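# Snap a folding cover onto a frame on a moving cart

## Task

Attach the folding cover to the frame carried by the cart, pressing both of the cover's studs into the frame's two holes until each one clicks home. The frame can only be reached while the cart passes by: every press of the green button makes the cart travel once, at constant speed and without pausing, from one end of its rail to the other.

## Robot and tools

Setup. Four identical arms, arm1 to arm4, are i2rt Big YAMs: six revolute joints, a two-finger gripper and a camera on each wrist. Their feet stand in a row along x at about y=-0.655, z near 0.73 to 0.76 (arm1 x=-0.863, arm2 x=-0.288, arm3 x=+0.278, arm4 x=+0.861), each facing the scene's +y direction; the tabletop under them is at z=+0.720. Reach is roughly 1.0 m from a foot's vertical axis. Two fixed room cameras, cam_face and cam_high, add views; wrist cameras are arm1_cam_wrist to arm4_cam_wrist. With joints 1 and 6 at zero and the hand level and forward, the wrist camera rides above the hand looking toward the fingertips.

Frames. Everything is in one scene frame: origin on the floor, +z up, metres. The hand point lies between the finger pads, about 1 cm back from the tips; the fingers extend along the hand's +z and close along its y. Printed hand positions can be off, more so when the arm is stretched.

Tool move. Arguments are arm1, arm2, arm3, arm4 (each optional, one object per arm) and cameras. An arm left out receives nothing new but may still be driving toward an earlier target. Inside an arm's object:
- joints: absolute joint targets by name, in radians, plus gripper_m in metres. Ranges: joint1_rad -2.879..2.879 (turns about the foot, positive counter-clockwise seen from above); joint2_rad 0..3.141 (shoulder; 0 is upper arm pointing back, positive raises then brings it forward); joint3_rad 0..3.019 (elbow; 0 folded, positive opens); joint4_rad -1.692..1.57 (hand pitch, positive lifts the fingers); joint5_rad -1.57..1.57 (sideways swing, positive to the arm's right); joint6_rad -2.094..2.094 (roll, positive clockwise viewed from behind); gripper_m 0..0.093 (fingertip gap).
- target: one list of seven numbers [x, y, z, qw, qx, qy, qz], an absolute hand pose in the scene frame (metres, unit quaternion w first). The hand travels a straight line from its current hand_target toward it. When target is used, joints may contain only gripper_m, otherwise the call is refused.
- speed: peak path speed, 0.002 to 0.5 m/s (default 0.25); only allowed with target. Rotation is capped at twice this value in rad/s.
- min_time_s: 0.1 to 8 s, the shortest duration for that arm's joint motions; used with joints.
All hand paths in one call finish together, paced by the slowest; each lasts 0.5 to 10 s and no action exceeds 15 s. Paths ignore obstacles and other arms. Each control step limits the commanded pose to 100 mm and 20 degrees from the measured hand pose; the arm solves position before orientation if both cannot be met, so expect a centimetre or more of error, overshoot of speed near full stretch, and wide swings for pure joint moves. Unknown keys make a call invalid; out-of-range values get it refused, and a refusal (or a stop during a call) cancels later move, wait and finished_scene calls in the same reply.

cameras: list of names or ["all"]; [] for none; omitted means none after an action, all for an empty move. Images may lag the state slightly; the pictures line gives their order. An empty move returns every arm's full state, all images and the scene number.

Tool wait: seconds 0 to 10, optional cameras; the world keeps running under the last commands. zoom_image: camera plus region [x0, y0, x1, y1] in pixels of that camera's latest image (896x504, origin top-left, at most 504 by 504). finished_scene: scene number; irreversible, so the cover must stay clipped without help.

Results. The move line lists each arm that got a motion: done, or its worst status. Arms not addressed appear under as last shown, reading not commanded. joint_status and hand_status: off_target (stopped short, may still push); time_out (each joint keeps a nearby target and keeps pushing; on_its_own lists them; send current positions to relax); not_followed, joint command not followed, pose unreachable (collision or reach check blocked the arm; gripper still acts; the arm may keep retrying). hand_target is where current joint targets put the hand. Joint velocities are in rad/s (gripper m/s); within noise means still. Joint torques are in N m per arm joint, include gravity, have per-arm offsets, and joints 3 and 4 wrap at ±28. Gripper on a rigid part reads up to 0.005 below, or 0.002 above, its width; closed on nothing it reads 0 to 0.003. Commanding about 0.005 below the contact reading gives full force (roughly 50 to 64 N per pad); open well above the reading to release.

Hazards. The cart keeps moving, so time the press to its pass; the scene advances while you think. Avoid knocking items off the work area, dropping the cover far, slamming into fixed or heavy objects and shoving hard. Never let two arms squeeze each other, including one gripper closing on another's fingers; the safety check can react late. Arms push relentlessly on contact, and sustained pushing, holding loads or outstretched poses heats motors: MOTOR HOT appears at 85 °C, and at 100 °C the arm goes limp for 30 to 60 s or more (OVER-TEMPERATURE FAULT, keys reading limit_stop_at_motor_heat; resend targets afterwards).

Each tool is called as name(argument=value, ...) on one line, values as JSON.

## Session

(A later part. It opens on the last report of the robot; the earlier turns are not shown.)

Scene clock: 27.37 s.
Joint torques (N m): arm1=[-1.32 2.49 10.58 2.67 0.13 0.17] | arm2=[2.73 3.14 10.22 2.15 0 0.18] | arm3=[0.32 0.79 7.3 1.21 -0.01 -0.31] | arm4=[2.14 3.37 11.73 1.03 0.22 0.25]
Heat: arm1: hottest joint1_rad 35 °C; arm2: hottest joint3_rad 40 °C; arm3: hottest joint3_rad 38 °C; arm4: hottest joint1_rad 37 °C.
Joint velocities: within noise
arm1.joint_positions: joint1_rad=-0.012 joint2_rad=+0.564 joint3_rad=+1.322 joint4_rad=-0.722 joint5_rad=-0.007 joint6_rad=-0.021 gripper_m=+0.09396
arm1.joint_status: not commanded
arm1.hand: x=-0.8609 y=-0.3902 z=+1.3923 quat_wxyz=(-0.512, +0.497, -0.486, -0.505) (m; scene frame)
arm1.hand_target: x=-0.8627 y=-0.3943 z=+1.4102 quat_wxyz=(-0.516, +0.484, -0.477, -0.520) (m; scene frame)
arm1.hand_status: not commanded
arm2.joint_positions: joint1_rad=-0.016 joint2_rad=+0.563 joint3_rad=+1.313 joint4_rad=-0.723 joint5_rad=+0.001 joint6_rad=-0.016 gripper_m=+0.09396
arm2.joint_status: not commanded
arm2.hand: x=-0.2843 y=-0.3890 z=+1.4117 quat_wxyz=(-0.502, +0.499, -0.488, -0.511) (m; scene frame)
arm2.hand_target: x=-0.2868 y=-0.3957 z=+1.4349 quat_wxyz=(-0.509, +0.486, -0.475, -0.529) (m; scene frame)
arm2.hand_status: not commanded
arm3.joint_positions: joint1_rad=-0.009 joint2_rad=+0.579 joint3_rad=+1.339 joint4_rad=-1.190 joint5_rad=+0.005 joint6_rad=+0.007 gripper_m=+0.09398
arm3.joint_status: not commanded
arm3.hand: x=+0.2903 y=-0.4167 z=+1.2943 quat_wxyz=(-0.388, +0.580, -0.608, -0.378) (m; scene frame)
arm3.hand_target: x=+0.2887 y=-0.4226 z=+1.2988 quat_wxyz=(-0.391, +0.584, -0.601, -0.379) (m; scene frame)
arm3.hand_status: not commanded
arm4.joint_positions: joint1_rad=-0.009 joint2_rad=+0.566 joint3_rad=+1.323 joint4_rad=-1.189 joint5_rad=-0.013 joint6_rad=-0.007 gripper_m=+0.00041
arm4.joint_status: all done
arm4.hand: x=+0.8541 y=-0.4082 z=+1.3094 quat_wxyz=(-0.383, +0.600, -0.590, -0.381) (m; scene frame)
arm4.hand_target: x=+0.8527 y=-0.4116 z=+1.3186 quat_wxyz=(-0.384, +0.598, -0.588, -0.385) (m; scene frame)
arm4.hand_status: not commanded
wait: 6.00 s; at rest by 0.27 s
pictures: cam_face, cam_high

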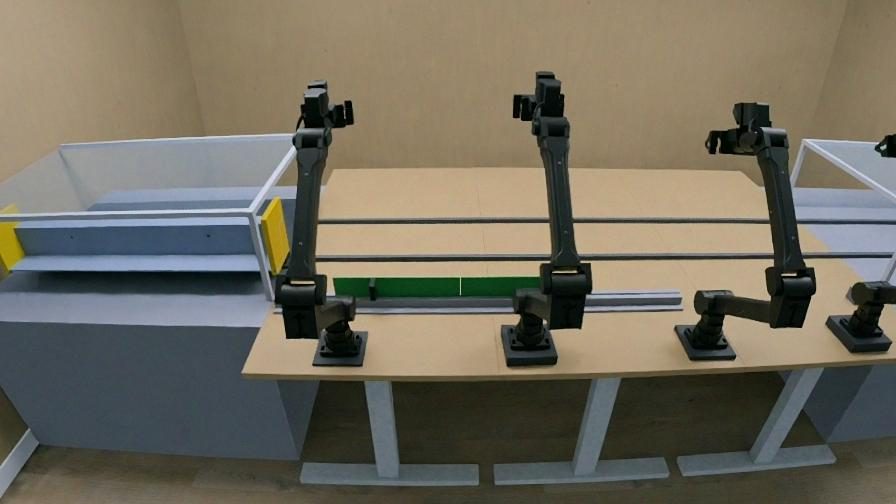

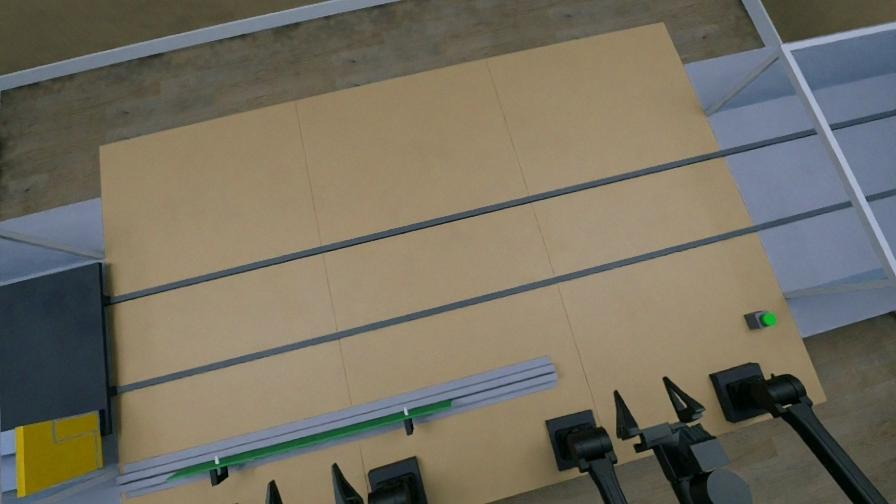

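move(cameras=["cam_face","cam_high"])

zoom_image(camera="cam_face", region=[0, 180, 310, 300])

zoom_image(camera="cam_high", region=[0, 360, 200, 504])

Scene clock: 28.17 s.
Joint torques (N m): arm1=[-1.26 2.78 10.45 2.74 0.12 0.18] | arm2=[2.55 3.96 10.09 2.07 0.01 0.14] | arm3=[1.14 1.49 7.23 1.42 0.03 -0.34] | arm4=[2.67 3.31 11.92 1.14 0.29 0.28]
Heat: arm1: hottest joint1_rad 35 °C; arm2: hottest joint3_rad 40 °C; arm3: hottest joint3_rad 38 °C; arm4: hottest joint1_rad 37 °C.
Joint velocities: within noise
arm1.joint_positions: joint1_rad=-0.012 joint2_rad=+0.564 joint3_rad=+1.322 joint4_rad=-0.722 joint5_rad=-0.007 joint6_rad=-0.021 gripper_m=+0.09396
arm1.joint_status: not commanded
arm1.hand: x=-0.8609 y=-0.3902 z=+1.3923 quat_wxyz=(-0.512, +0.497, -0.486, -0.505) (m; scene frame)
arm1.hand_target: x=-0.8627 y=-0.3943 z=+1.4102 quat_wxyz=(-0.516, +0.484, -0.477, -0.520) (m; scene frame)
arm1.hand_status: not commanded
arm2.joint_positions: joint1_rad=-0.016 joint2_rad=+0.563 joint3_rad=+1.313 joint4_rad=-0.723 joint5_rad=+0.001 joint6_rad=-0.016 gripper_m=+0.09396
arm2.joint_status: not commanded
arm2.hand: x=-0.2843 y=-0.3890 z=+1.4117 quat_wxyz=(-0.502, +0.499, -0.488, -0.511) (m; scene frame)
arm2.hand_target: x=-0.2868 y=-0.3957 z=+1.4349 quat_wxyz=(-0.509, +0.486, -0.475, -0.529) (m; scene frame)
arm2.hand_status: not commanded
arm3.joint_positions: joint1_rad=-0.009 joint2_rad=+0.579 joint3_rad=+1.339 joint4_rad=-1.190 joint5_rad=+0.005 joint6_rad=+0.007 gripper_m=+0.09398
arm3.joint_status: not commanded
arm3.hand: x=+0.2903 y=-0.4167 z=+1.2943 quat_wxyz=(-0.388, +0.580, -0.608, -0.378) (m; scene frame)
arm3.hand_target: x=+0.2887 y=-0.4226 z=+1.2988 quat_wxyz=(-0.391, +0.584, -0.601, -0.379) (m; scene frame)
arm3.hand_status: not commanded
arm4.joint_positions: joint1_rad=-0.009 joint2_rad=+0.566 joint3_rad=+1.323 joint4_rad=-1.189 joint5_rad=-0.013 joint6_rad=-0.007 gripper_m=+0.00041
arm4.joint_status: all done
arm4.hand: x=+0.8541 y=-0.4082 z=+1.3094 quat_wxyz=(-0.383, +0.600, -0.590, -0.381) (m; scene frame)
arm4.hand_target: x=+0.8527 y=-0.4116 z=+1.3186 quat_wxyz=(-0.384, +0.598, -0.588, -0.385) (m; scene frame)
arm4.hand_status: not commanded
pictures: cam_face, cam_high

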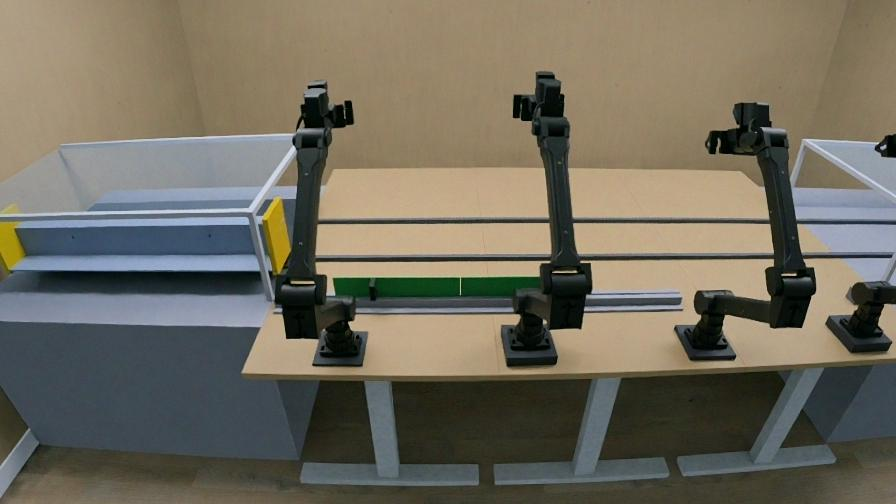

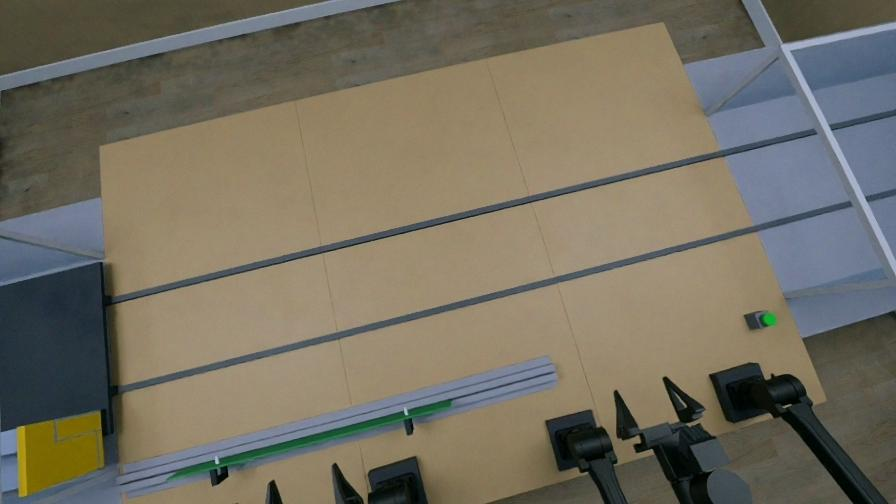

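Scaled by 1.626.

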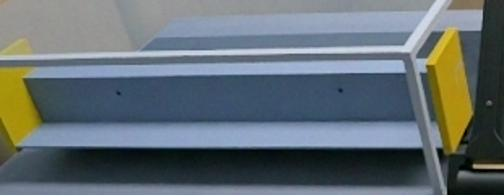

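Scaled by 2.520.

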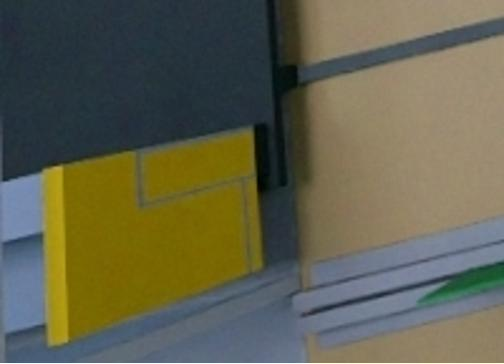

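move(arm1={"target":[-0.782,-0.53,0.98,0.271,-0.653,0.653,0.271],"joints":{"gripper_m":0.06}}, arm2={"target":[-0.202,-0.53,0.98,0.271,-0.653,0.653,0.271],"joints":{"gripper_m":0.06}}, cameras=["arm1_cam_wrist","arm2_cam_wrist","cam_face"])

Scene clock: 33.47 s.
Joint torques (N m): arm1=[-1.9 3.19 8.35 0.08 -0.74 -0.15] | arm2=[0.26 3.6 7.49 -0.46 -0.6 -0.1] | arm3=[0.97 1.79 7.09 1.37 0.01 -0.26] | arm4=[2.2 4.07 11.74 0.92 0.23 0.23]
Heat: arm1: hottest joint1_rad 35 °C; arm2: hottest joint3_rad 41 °C; arm3: hottest joint3_rad 38 °C; arm4: hottest joint3_rad 38 °C.
move: arm1 off_target; arm2 off_target
Joint velocities: within noise
arm1.joint_positions: joint1_rad=-1.450 joint2_rad=+0.372 joint3_rad=+0.693 joint4_rad=-1.695 joint5_rad=-0.728 joint6_rad=-1.343 gripper_m=+0.06014
arm1.joint_status: all done
arm1.hand: x=-0.7819 y=-0.5278 z=+0.9827 quat_wxyz=(-0.276, +0.651, -0.666, -0.239) (m; scene frame)
arm1.hand_target: x=-0.7829 y=-0.5282 z=+0.9801 quat_wxyz=(-0.270, +0.650, -0.667, -0.244) (m; scene frame)
arm1.hand_status: off_target (0.003 m and 4.0 deg from the pose sent, 0.442 m and 46.9 deg at the start; a joint's target at an end of its range on 36 of 102 steps)
arm2.joint_positions: joint1_rad=-1.501 joint2_rad=+0.378 joint3_rad=+0.630 joint4_rad=-1.677 joint5_rad=-0.753 joint6_rad=-1.415 gripper_m=+0.06011
arm2.joint_status: all done
arm2.hand: x=-0.2044 y=-0.5273 z=+0.9839 quat_wxyz=(-0.272, +0.658, -0.655, -0.254) (m; scene frame)
arm2.hand_target: x=-0.2054 y=-0.5278 z=+0.9804 quat_wxyz=(-0.266, +0.654, -0.658, -0.260) (m; scene frame)
arm2.hand_status: off_target (0.005 m and 2.1 deg from the pose sent, 0.462 m and 46.4 deg at the start; a joint's target at an end of its range on 32 of 102 steps)
arm3, arm4: as last shown
pictures: arm1_cam_wrist, arm2_cam_wrist, cam_face

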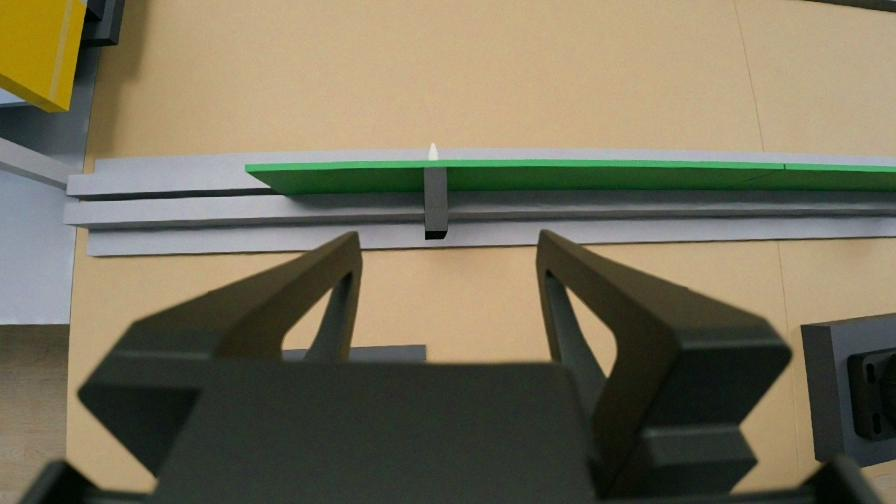

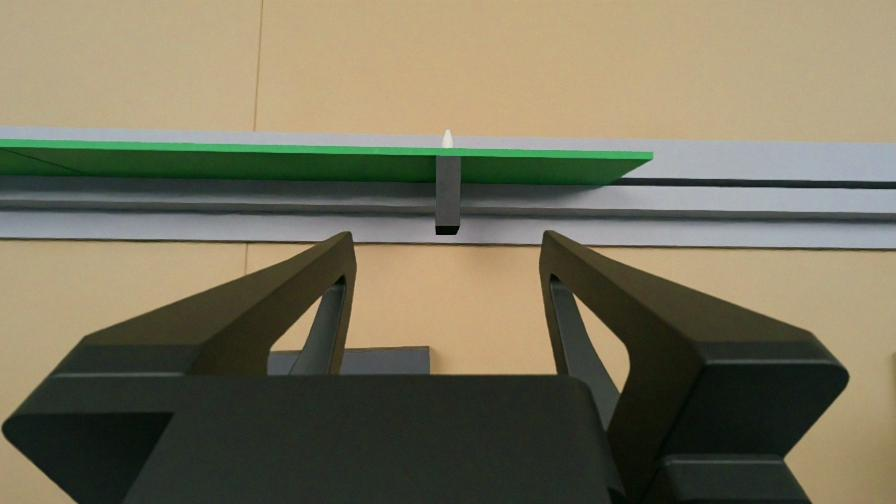

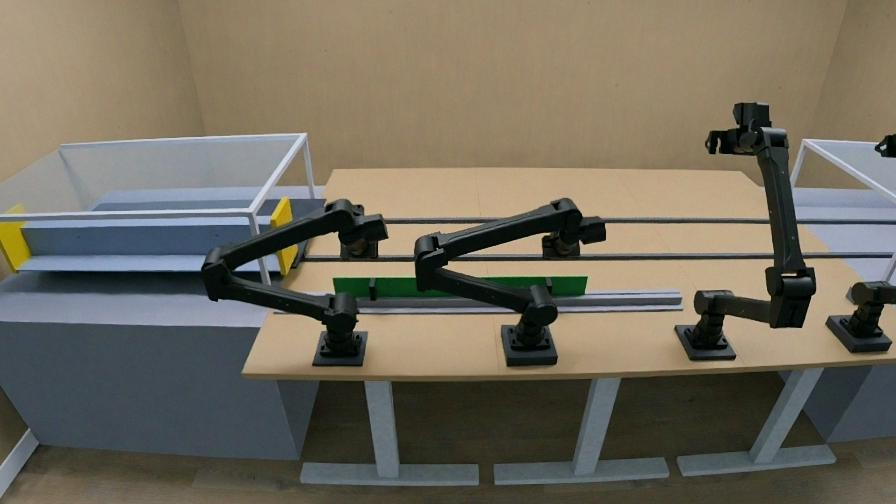

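move(arm1={"target":[-0.783,-0.54,0.858,0.271,-0.653,0.653,0.271]}, arm2={"target":[-0.201,-0.54,0.858,0.271,-0.653,0.653,0.271]}, cameras=["arm1_cam_wrist","arm2_cam_wrist","cam_face"])

Scene clock: 36.63 s.
Joint torques (N m): arm1=[-0.26 2.78 12.16 -0.1 -0.58 0.16] | arm2=[2.26 3.72 10.73 -0.47 -0.51 0.17] | arm3=[0.97 1.96 7.08 1.26 0.04 -0.27] | arm4=[2.84 3.49 11.56 1.1 0.23 0.22]
Heat: arm1: hottest joint1_rad 35 °C; arm2: hottest joint3_rad 41 °C; arm3: hottest joint3_rad 39 °C; arm4: hottest joint3_rad 39 °C.
move: arm1 not_followed; arm2 not_followed
Joint velocities: within noise
arm1.joint_positions: joint1_rad=-1.559 joint2_rad=+0.365 joint3_rad=+0.475 joint4_rad=-1.676 joint5_rad=-0.750 joint6_rad=-1.464 gripper_m=+0.06014
arm1.joint_status: not commanded
arm1.on_its_own: joint1_rad is held at -1.547, not at its first target -1.457; joint3_rad is held at +0.512, not at its first target +0.688; joint6_rad is held at -1.455, not at its first target -1.357
arm1.hand: x=-0.7921 y=-0.5352 z=+0.9006 quat_wxyz=(-0.242, +0.630, -0.685, -0.273) (m; scene frame)
arm1.hand_target: x=-0.7884 y=-0.5344 z=+0.9146 quat_wxyz=(-0.249, +0.633, -0.683, -0.266) (m; scene frame)
arm1.hand_status: not_followed (0.044 m and 5.7 deg from the pose sent, 0.125 m and 4.0 deg at the start)
arm2.joint_positions: joint1_rad=-1.578 joint2_rad=+0.378 joint3_rad=+0.480 joint4_rad=-1.654 joint5_rad=-0.759 joint6_rad=-1.484 gripper_m=+0.06011
arm2.joint_status: not commanded
arm2.on_its_own: joint1_rad is held at -1.557, not at its first target -1.511; joint3_rad is held at +0.518, not at its first target +0.622; joint6_rad is held at -1.474, not at its first target -1.426
arm2.hand: x=-0.2111 y=-0.5336 z=+0.9262 quat_wxyz=(-0.248, +0.639, -0.674, -0.275) (m; scene frame)
arm2.hand_target: x=-0.2079 y=-0.5324 z=+0.9406 quat_wxyz=(-0.256, +0.644, -0.669, -0.268) (m; scene frame)
arm2.hand_status: not_followed (0.069 m and 4.0 deg from the pose sent, 0.127 m and 2.1 deg at the start)
arm3, arm4: as last shown
pictures: arm1_cam_wrist, arm2_cam_wrist, cam_face
pose unreachable (arm1 arm): on one or more control steps of this call this arm could not follow its commanded pose, so it was not sent that pose on those steps. On the call's last step it was still not sent that pose. It may still have moved: this result reports where it is.
cause: moving toward the commanded pose would bring two parts of the arm too close to each other (its upper arm (the part past joint 2) and its fingers, 35 mm apart when it was first held).
pose unreachable (arm2 arm): on one or more control steps of this call this arm could not follow its commanded pose, so it was not sent that pose on those steps. On the call's last step it was still not sent that pose. It may still have moved: this result reports where it is.
cause: moving toward the commanded pose would bring two parts of the arm too close to each other (its upper arm (the part past joint 2) and its fingers, 37 mm apart when it was first held).

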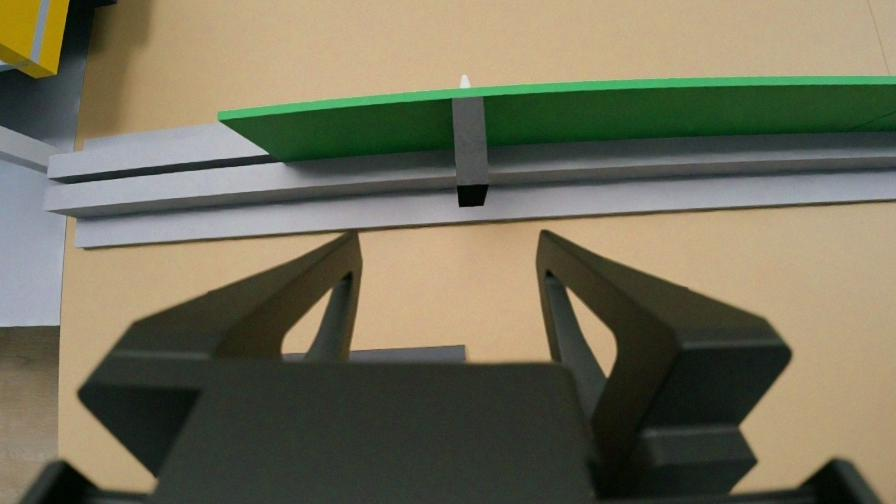

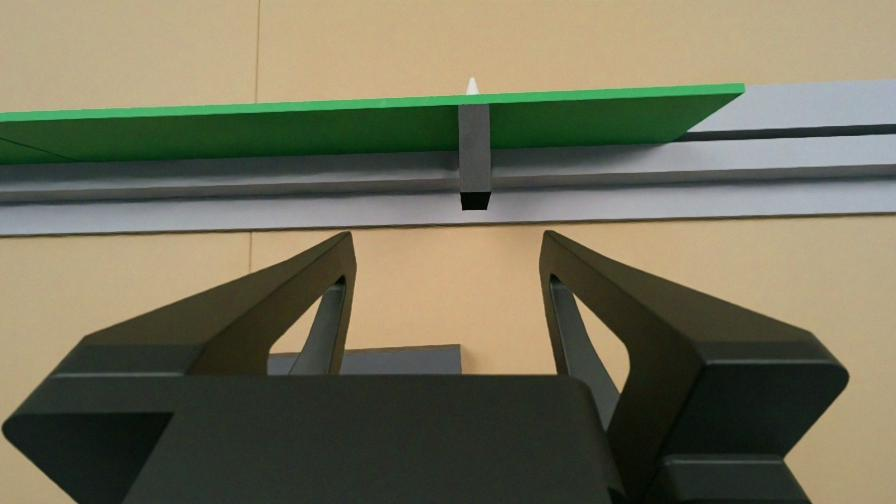

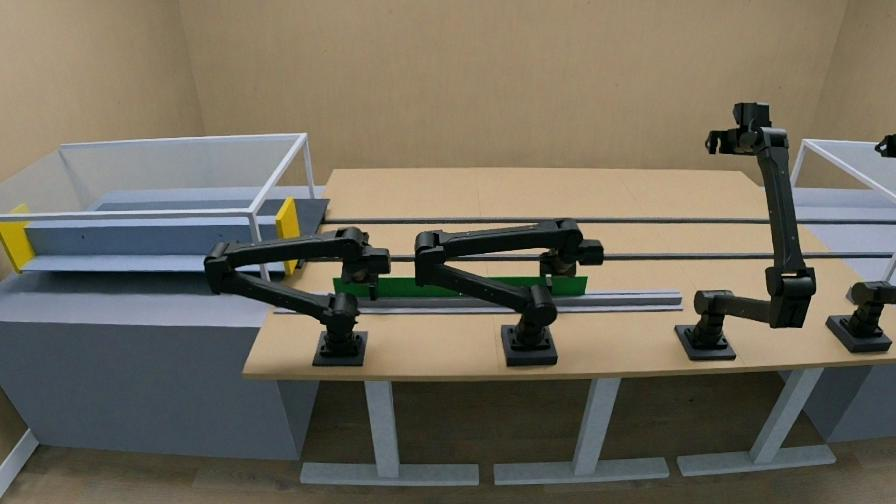

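move(arm1={"target":[-0.783,-0.53,1.02,0.271,-0.653,0.653,0.271]}, arm2={"target":[-0.201,-0.53,1.02,0.271,-0.653,0.653,0.271]}, cameras=[])

move(arm1={"joints":{"joint1_rad":-0.47,"joint2_rad":0.74,"joint3_rad":0.928,"joint4_rad":-1.65,"joint5_rad":0,"joint6_rad":-0.46},"min_time_s":2}, arm2={"joints":{"joint1_rad":-0.45,"joint2_rad":0.74,"joint3_rad":0.88,"joint4_rad":-1.65,"joint5_rad":0,"joint6_rad":-0.42},"min_time_s":2}, cameras=[])

move(arm1={"target":[-0.783,-0.52,0.90,0.122,-0.697,0.697,0.122]}, arm2={"target":[-0.201,-0.52,0.90,0.122,-0.697,0.697,0.122]}, cameras=["arm1_cam_wrist","arm2_cam_wrist","cam_face"])

Scene clock: 39.60 s.
Joint torques (N m): arm1=[-0.44 1.9 12.56 0.08 -0.33 0.16] | arm2=[2.08 2.9 12.34 -0.21 -0.24 0.14] | arm3=[0.03 1.73 7.02 1.01 -0.05 -0.21] | arm4=[2.49 3.96 11.63 1.01 0.21 0.21]
Heat: arm1: hottest joint1_rad 35 °C; arm2: hottest joint3_rad 41 °C; arm3: hottest joint3_rad 39 °C; arm4: hottest joint3_rad 39 °C.
move: arm1 off_target; arm2 off_target
Joint velocities: within noise
arm1.joint_positions: joint1_rad=-1.396 joint2_rad=+0.389 joint3_rad=+0.752 joint4_rad=-1.693 joint5_rad=-0.688 joint6_rad=-1.263 gripper_m=+0.06014
arm1.joint_status: not commanded
arm1.hand: x=-0.7802 y=-0.5274 z=+1.0006 quat_wxyz=(-0.267, +0.649, -0.674, -0.230) (m; scene frame)
arm1.hand_target: x=-0.7824 y=-0.5273 z=+1.0186 quat_wxyz=(-0.279, +0.651, -0.670, -0.221) (m; scene frame)
arm1.hand_status: off_target (0.020 m and 5.4 deg from the pose sent, 0.120 m and 5.7 deg at the start; a joint's target at an end of its range on 41 of 45 steps)
arm2.joint_positions: joint1_rad=-1.470 joint2_rad=+0.394 joint3_rad=+0.670 joint4_rad=-1.675 joint5_rad=-0.723 joint6_rad=-1.333 gripper_m=+0.06011
arm2.joint_status: not commanded
arm2.hand: x=-0.2011 y=-0.5278 z=+0.9951 quat_wxyz=(-0.259, +0.646, -0.673, -0.250) (m; scene frame)
arm2.hand_target: x=-0.2002 y=-0.5270 z=+1.0188 quat_wxyz=(-0.276, +0.653, -0.664, -0.237) (m; scene frame)
arm2.hand_status: off_target (0.025 m and 3.6 deg from the pose sent, 0.094 m and 4.0 deg at the start; a joint's target at an end of its range on 40 of 45 steps)
arm3, arm4: as last shown
pictures: none
No camera images: "cameras" was empty.

Scene clock: 42.37 s.
Joint torques (N m): arm1=[-0.91 -1.55 13.22 0.66 0.14 0.14] | arm2=[2.55 -0.03 12.71 0.34 0.13 0.19] | arm3=[0.91 1.32 7.02 1.16 -0.05 -0.29] | arm4=[1.49 4.72 11.69 0.81 0.17 0.19]
Heat: arm1: hottest joint1_rad 35 °C; arm2: hottest joint3_rad 41 °C; arm3: hottest joint3_rad 39 °C; arm4: hottest joint3_rad 39 °C.
move: arm1 done; arm2 done
Joint velocities: within noise
arm1.joint_positions: joint1_rad=-0.474 joint2_rad=+0.745 joint3_rad=+0.880 joint4_rad=-1.662 joint5_rad=-0.003 joint6_rad=-0.475 gripper_m=+0.06014
arm1.joint_status: all done
arm1.hand: x=-0.7821 y=-0.4948 z=+0.9715 quat_wxyz=(-0.018, +0.711, -0.703, -0.008) (m; scene frame)
arm1.hand_target: x=-0.7775 y=-0.4833 z=+0.9898 quat_wxyz=(-0.045, +0.707, -0.705, -0.016) (m; scene frame)
arm1.hand_status: not commanded
arm2.joint_positions: joint1_rad=-0.462 joint2_rad=+0.744 joint3_rad=+0.817 joint4_rad=-1.662 joint5_rad=-0.003 joint6_rad=-0.431 gripper_m=+0.06011
arm2.joint_status: all done
arm2.hand: x=-0.2171 y=-0.5042 z=+0.9710 quat_wxyz=(+0.014, +0.709, -0.705, -0.003) (m; scene frame)
arm2.hand_target: x=-0.2117 y=-0.4887 z=+0.9944 quat_wxyz=(-0.019, +0.710, -0.704, -0.013) (m; scene frame)
arm2.hand_status: not commanded
arm3, arm4: as last shown
pictures: none
No camera images: "cameras" was empty.

Scene clock: 44.20 s.
Joint torques (N m): arm1=[-1.96 0.67 9.2 1.09 -0.33 -0.11] | arm2=[-0.03 1.79 7.99 0.88 -0.3 -0.13] | arm3=[0.73 1.49 7.23 1.03 0.02 -0.28] | arm4=[1.73 4.01 11.86 0.94 0.19 0.2]
Heat: arm1: hottest joint1_rad 35 °C; arm2: hottest joint3_rad 41 °C; arm3: hottest joint3_rad 39 °C; arm4: hottest joint3_rad 40 °C.
move: arm1 done; arm2 done
Joint velocities: within noise
arm1.joint_positions: joint1_rad=-0.801 joint2_rad=+0.447 joint3_rad=+0.581 joint4_rad=-1.458 joint5_rad=-0.248 joint6_rad=-0.751 gripper_m=+0.06014
arm1.joint_status: not commanded
arm1.hand: x=-0.7872 y=-0.5212 z=+0.9018 quat_wxyz=(-0.118, +0.693, -0.700, -0.125) (m; scene frame)
arm1.hand_target: x=-0.7846 y=-0.5201 z=+0.9008 quat_wxyz=(-0.125, +0.695, -0.697, -0.124) (m; scene frame)
arm1.hand_status: done (0.005 m and 0.8 deg from the pose sent, 0.076 m and 17.7 deg at the start)
arm2.joint_positions: joint1_rad=-0.841 joint2_rad=+0.448 joint3_rad=+0.523 joint4_rad=-1.390 joint5_rad=-0.244 joint6_rad=-0.777 gripper_m=+0.06011
arm2.joint_status: not commanded
arm2.hand: x=-0.2056 y=-0.5199 z=+0.9032 quat_wxyz=(-0.122, +0.697, -0.696, -0.124) (m; scene frame)
arm2.hand_target: x=-0.2032 y=-0.5194 z=+0.9001 quat_wxyz=(-0.124, +0.696, -0.696, -0.125) (m; scene frame)
arm2.hand_status: done (0.006 m and 0.3 deg from the pose sent, 0.075 m and 20.8 deg at the start)
arm3, arm4: as last shown
pictures: arm1_cam_wrist, arm2_cam_wrist, cam_face

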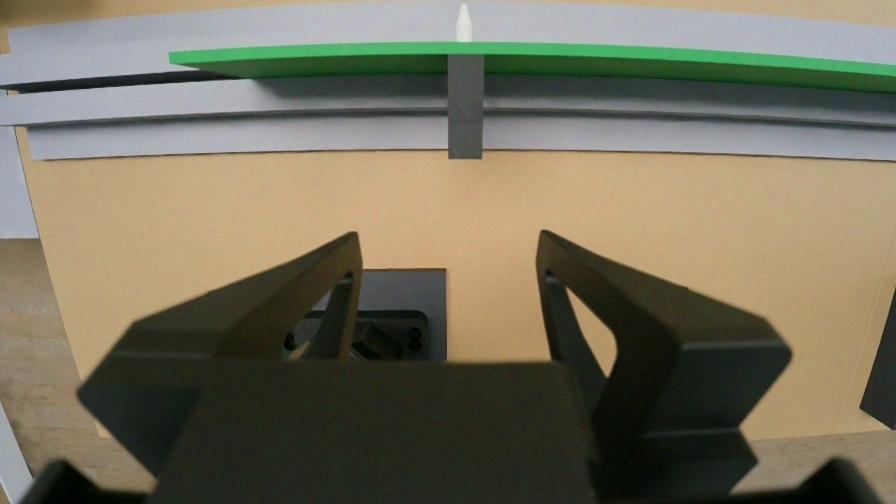

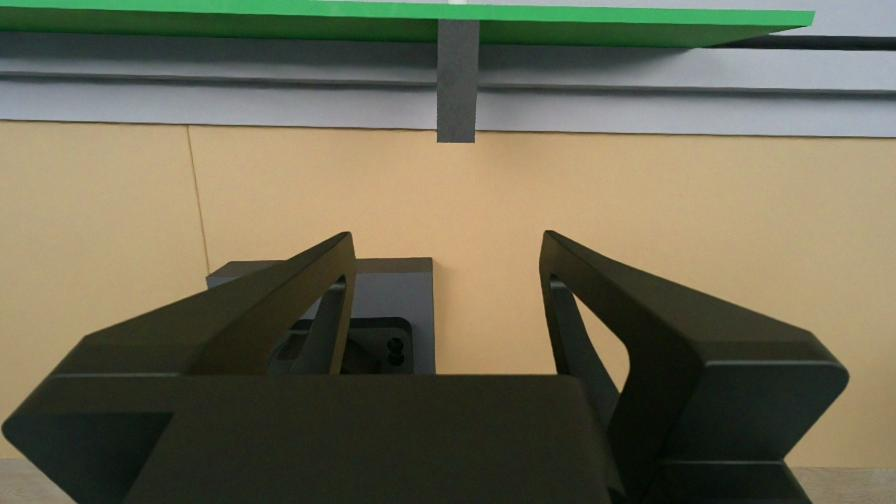

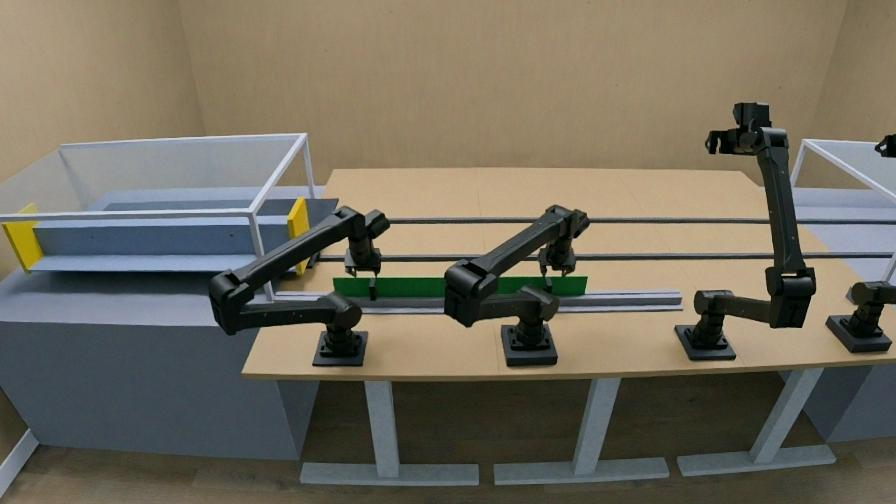

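move(arm1={"target":[-0.777,-0.486,0.811,0.122,-0.697,0.697,0.122],"speed":0.12}, arm2={"target":[-0.200,-0.486,0.811,0.122,-0.697,0.697,0.122],"speed":0.12}, cameras=["arm1_cam_wrist","arm2_cam_wrist","cam_face"])

zoom_image(camera="cam_face", region=[200, 190, 620, 370])

Scene clock: 46.57 s.
Joint torques (N m): arm1=[-0.32 -0.09 9.01 1.46 -0.06 0.16] | arm2=[1.79 1.26 7.75 0.98 -0.01 0.2] | arm3=[0.97 0.73 6.97 1.02 -0.02 -0.24] | arm4=[1.73 3.96 11.79 1.09 0.2 0.22]
Heat: arm1: hottest joint1_rad 35 °C; arm2: hottest joint3_rad 42 °C; arm3: hottest joint3_rad 39 °C; arm4: hottest joint3_rad 40 °C.
move: arm1 done; arm2 done
Joint velocities: within noise
arm1.joint_positions: joint1_rad=-0.686 joint2_rad=+0.582 joint3_rad=+0.377 joint4_rad=-1.087 joint5_rad=-0.210 joint6_rad=-0.651 gripper_m=+0.06014
arm1.joint_status: not commanded
arm1.hand: x=-0.7755 y=-0.4892 z=+0.8134 quat_wxyz=(-0.122, +0.698, -0.695, -0.120) (m; scene frame)
arm1.hand_target: x=-0.7755 y=-0.4871 z=+0.8113 quat_wxyz=(-0.123, +0.696, -0.697, -0.120) (m; scene frame)
arm1.hand_status: done (0.004 m and 0.3 deg from the pose sent, 0.098 m and 0.8 deg at the start)
arm2.joint_positions: joint1_rad=-0.715 joint2_rad=+0.612 joint3_rad=+0.325 joint4_rad=-0.996 joint5_rad=-0.203 joint6_rad=-0.646 gripper_m=+0.06011
arm2.joint_status: not commanded
arm2.hand: x=-0.1973 y=-0.4886 z=+0.8148 quat_wxyz=(-0.124, +0.695, -0.698, -0.121) (m; scene frame)
arm2.hand_target: x=-0.1988 y=-0.4874 z=+0.8113 quat_wxyz=(-0.123, +0.696, -0.698, -0.121) (m; scene frame)
arm2.hand_status: done (0.005 m and 0.4 deg from the pose sent, 0.098 m and 0.3 deg at the start)
arm3, arm4: as last shown
pictures: arm1_cam_wrist, arm2_cam_wrist, cam_face

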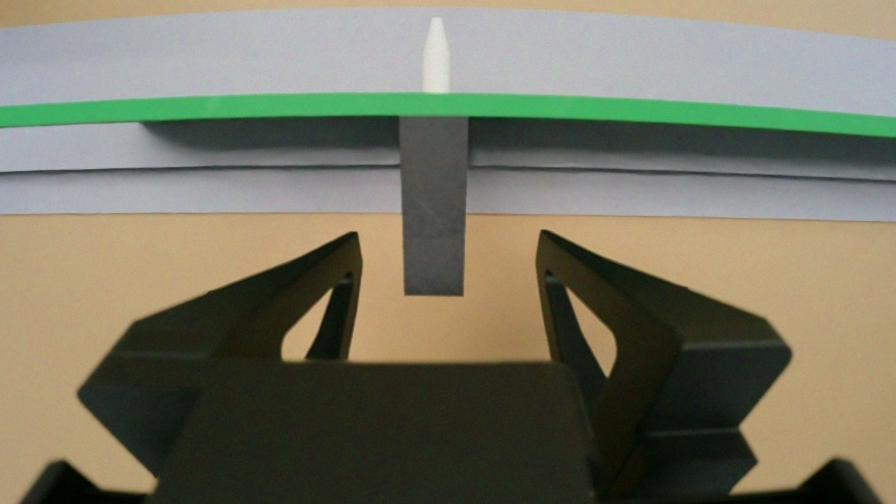

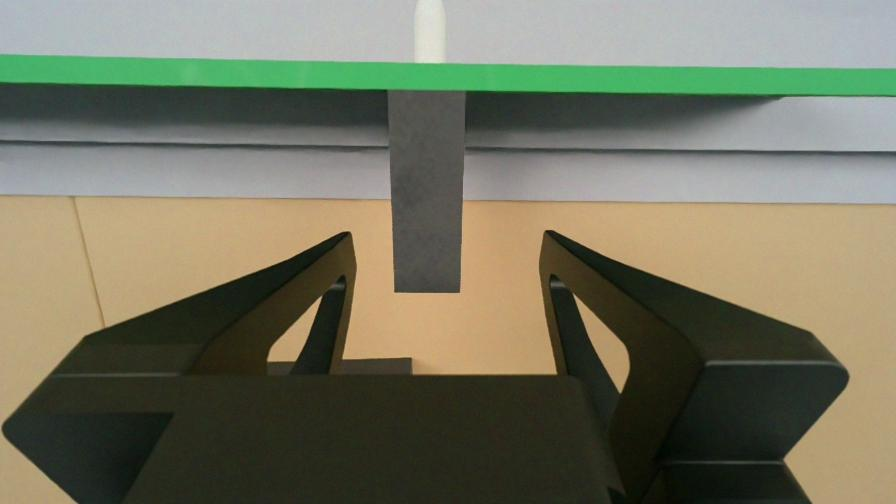

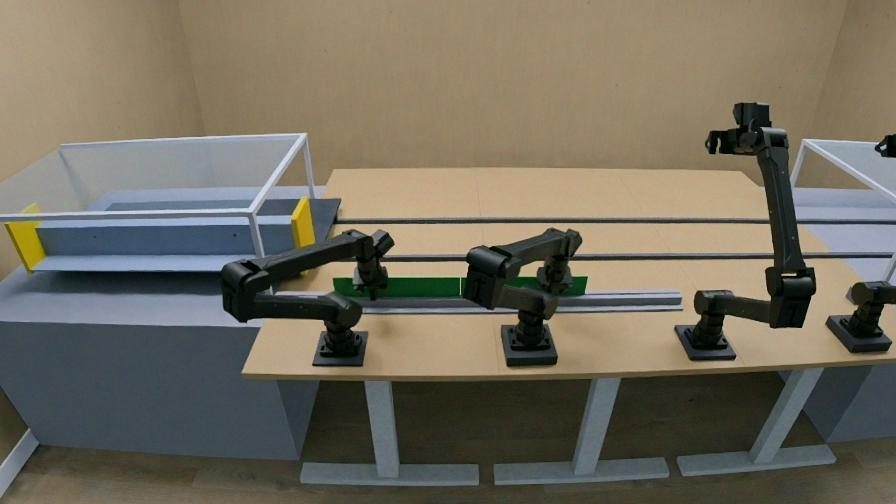

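Scaled by 1.200.

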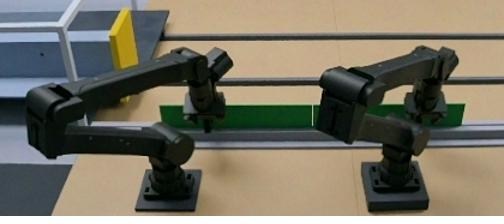

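move(arm1={"target":[-0.782,-0.475,0.806,0.122,-0.697,0.697,0.122],"speed":0.12}, arm2={"target":[-0.2045,-0.475,0.806,0.122,-0.697,0.697,0.122],"speed":0.12}, cameras=[])

move(arm1={"joints":{"gripper_m":0.008}}, arm2={"joints":{"gripper_m":0.008}}, cameras=["arm1_cam_wrist","arm2_cam_wrist","cam_face","cam_high"])

Scene clock: 48.63 s.
Joint torques (N m): arm1=[-0.91 0.26 9.14 1.55 0.05 0.13] | arm2=[2.55 1.2 7.64 0.91 0.01 0.25] | arm3=[0.5 1.03 7.08 1.18 0.02 -0.27] | arm4=[1.85 4.48 11.85 0.94 0.23 0.22]
Heat: arm1: hottest joint1_rad 35 °C; arm2: hottest joint3_rad 42 °C; arm3: hottest joint3_rad 39 °C; arm4: hottest joint3_rad 40 °C.
move: arm1 done; arm2 done
Joint velocities: within noise
arm1.joint_positions: joint1_rad=-0.605 joint2_rad=+0.613 joint3_rad=+0.371 joint4_rad=-1.035 joint5_rad=-0.191 joint6_rad=-0.573 gripper_m=+0.06014
arm1.joint_status: not commanded
arm1.hand: x=-0.7816 y=-0.4771 z=+0.8085 quat_wxyz=(-0.122, +0.699, -0.694, -0.122) (m; scene frame)
arm1.hand_target: x=-0.7820 y=-0.4751 z=+0.8062 quat_wxyz=(-0.122, +0.697, -0.696, -0.122) (m; scene frame)
arm1.hand_status: done (0.003 m and 0.3 deg from the pose sent, 0.017 m and 0.3 deg at the start)
arm2.joint_positions: joint1_rad=-0.637 joint2_rad=+0.654 joint3_rad=+0.322 joint4_rad=-0.938 joint5_rad=-0.183 joint6_rad=-0.574 gripper_m=+0.06011
arm2.joint_status: not commanded
arm2.hand: x=-0.2024 y=-0.4759 z=+0.8100 quat_wxyz=(-0.123, +0.696, -0.696, -0.122) (m; scene frame)
arm2.hand_target: x=-0.2042 y=-0.4750 z=+0.8063 quat_wxyz=(-0.123, +0.697, -0.696, -0.122) (m; scene frame)
arm2.hand_status: done (0.005 m and 0.2 deg from the pose sent, 0.018 m and 0.4 deg at the start)
arm3, arm4: as last shown
pictures: none
No camera images: "cameras" was empty.

Scene clock: 49.33 s.
Joint torques (N m): arm1=[-0.56 0.32 8.84 1.29 -0.31 0.02] | arm2=[2.37 1.14 7.49 0.87 -0.04 0.08] | arm3=[0.56 2.55 7.17 1.07 -0.03 -0.29] | arm4=[2.43 4.66 11.79 0.91 0.23 0.24]
Heat: arm1: hottest joint1_rad 35 °C; arm2: hottest joint3_rad 42 °C; arm3: hottest joint3_rad 39 °C; arm4: hottest joint3_rad 40 °C.
move: arm1 off_target; arm2 off_target
Joint velocities: within noise
arm1.joint_positions: joint1_rad=-0.605 joint2_rad=+0.615 joint3_rad=+0.371 joint4_rad=-1.030 joint5_rad=-0.184 joint6_rad=-0.560 gripper_m=+0.01572
arm1.joint_status: gripper_m off_target (ended at +0.01575, target +0.00800)
arm1.hand: x=-0.7800 y=-0.4769 z=+0.8083 quat_wxyz=(-0.123, +0.694, -0.699, -0.119) (m; scene frame)
arm1.hand_target: x=-0.7819 y=-0.4751 z=+0.8061 quat_wxyz=(-0.122, +0.695, -0.698, -0.122) (m; scene frame)
arm1.hand_status: not commanded
arm2.joint_positions: joint1_rad=-0.637 joint2_rad=+0.654 joint3_rad=+0.322 joint4_rad=-0.938 joint5_rad=-0.186 joint6_rad=-0.559 gripper_m=+0.01670
arm2.joint_status: gripper_m off_target (ended at +0.01673, target +0.00800)
arm2.hand: x=-0.2028 y=-0.4756 z=+0.8101 quat_wxyz=(-0.122, +0.691, -0.702, -0.124) (m; scene frame)
arm2.hand_target: x=-0.2046 y=-0.4748 z=+0.8064 quat_wxyz=(-0.122, +0.695, -0.698, -0.124) (m; scene frame)
arm2.hand_status: not commanded
arm3.joint_positions: joint1_rad=-0.009 joint2_rad=+0.579 joint3_rad=+1.339 joint4_rad=-1.190 joint5_rad=+0.005 joint6_rad=+0.007 gripper_m=+0.09398
arm3.joint_status: not commanded
arm3.hand: x=+0.2903 y=-0.4167 z=+1.2943 quat_wxyz=(-0.388, +0.580, -0.608, -0.378) (m; scene frame)
arm3.hand_target: x=+0.2887 y=-0.4226 z=+1.2988 quat_wxyz=(-0.391, +0.584, -0.601, -0.379) (m; scene frame)
arm3.hand_status: not commanded
arm4.joint_positions: joint1_rad=-0.009 joint2_rad=+0.566 joint3_rad=+1.323 joint4_rad=-1.189 joint5_rad=-0.013 joint6_rad=-0.007 gripper_m=+0.00041
arm4.joint_status: not commanded
arm4.hand: x=+0.8541 y=-0.4082 z=+1.3094 quat_wxyz=(-0.383, +0.600, -0.590, -0.381) (m; scene frame)
arm4.hand_target: x=+0.8527 y=-0.4116 z=+1.3186 quat_wxyz=(-0.384, +0.598, -0.588, -0.385) (m; scene frame)
arm4.hand_status: not commanded
pictures: arm1_cam_wrist, arm2_cam_wrist, cam_face, cam_high

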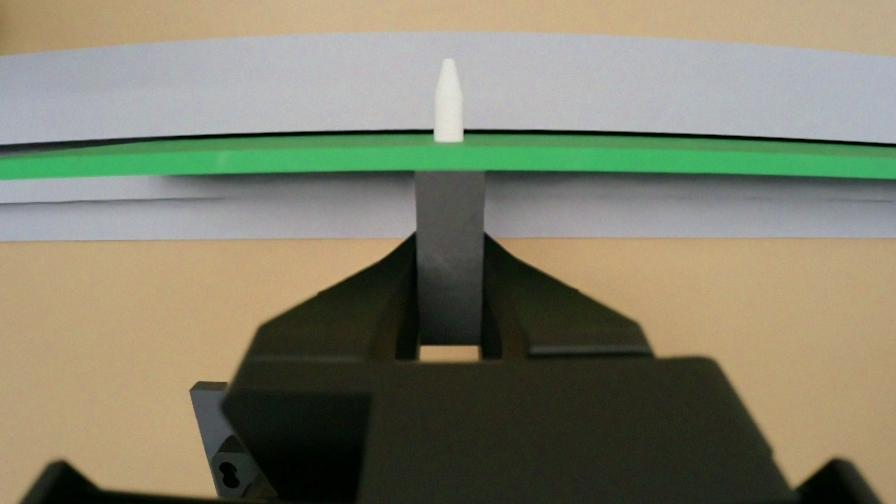

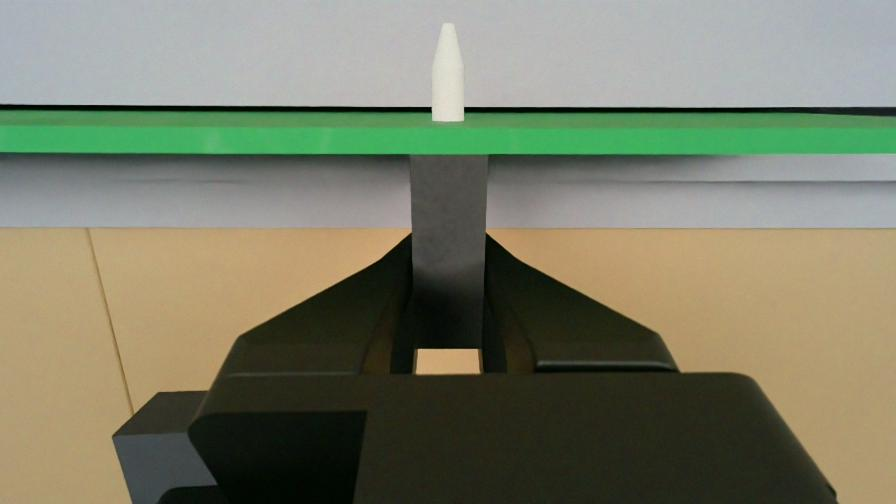

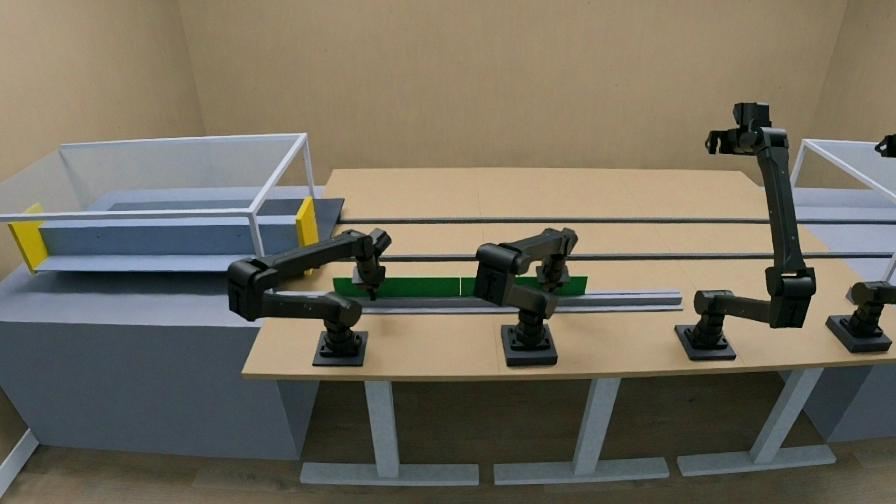

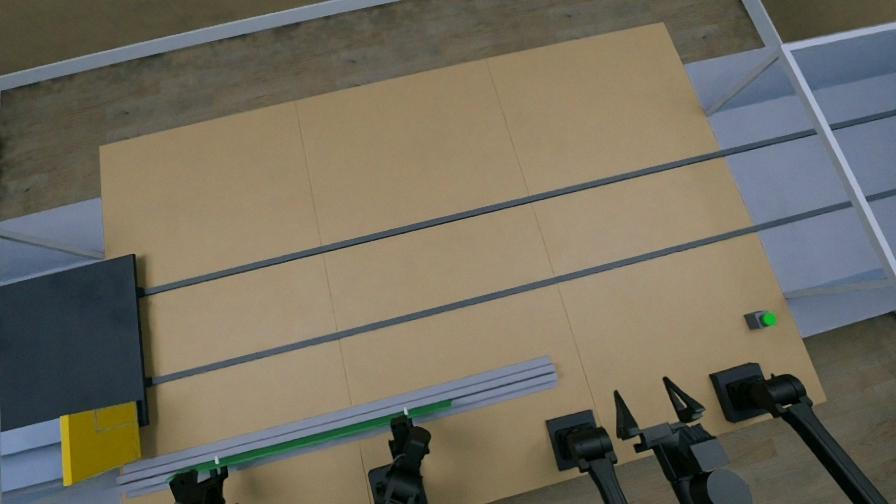

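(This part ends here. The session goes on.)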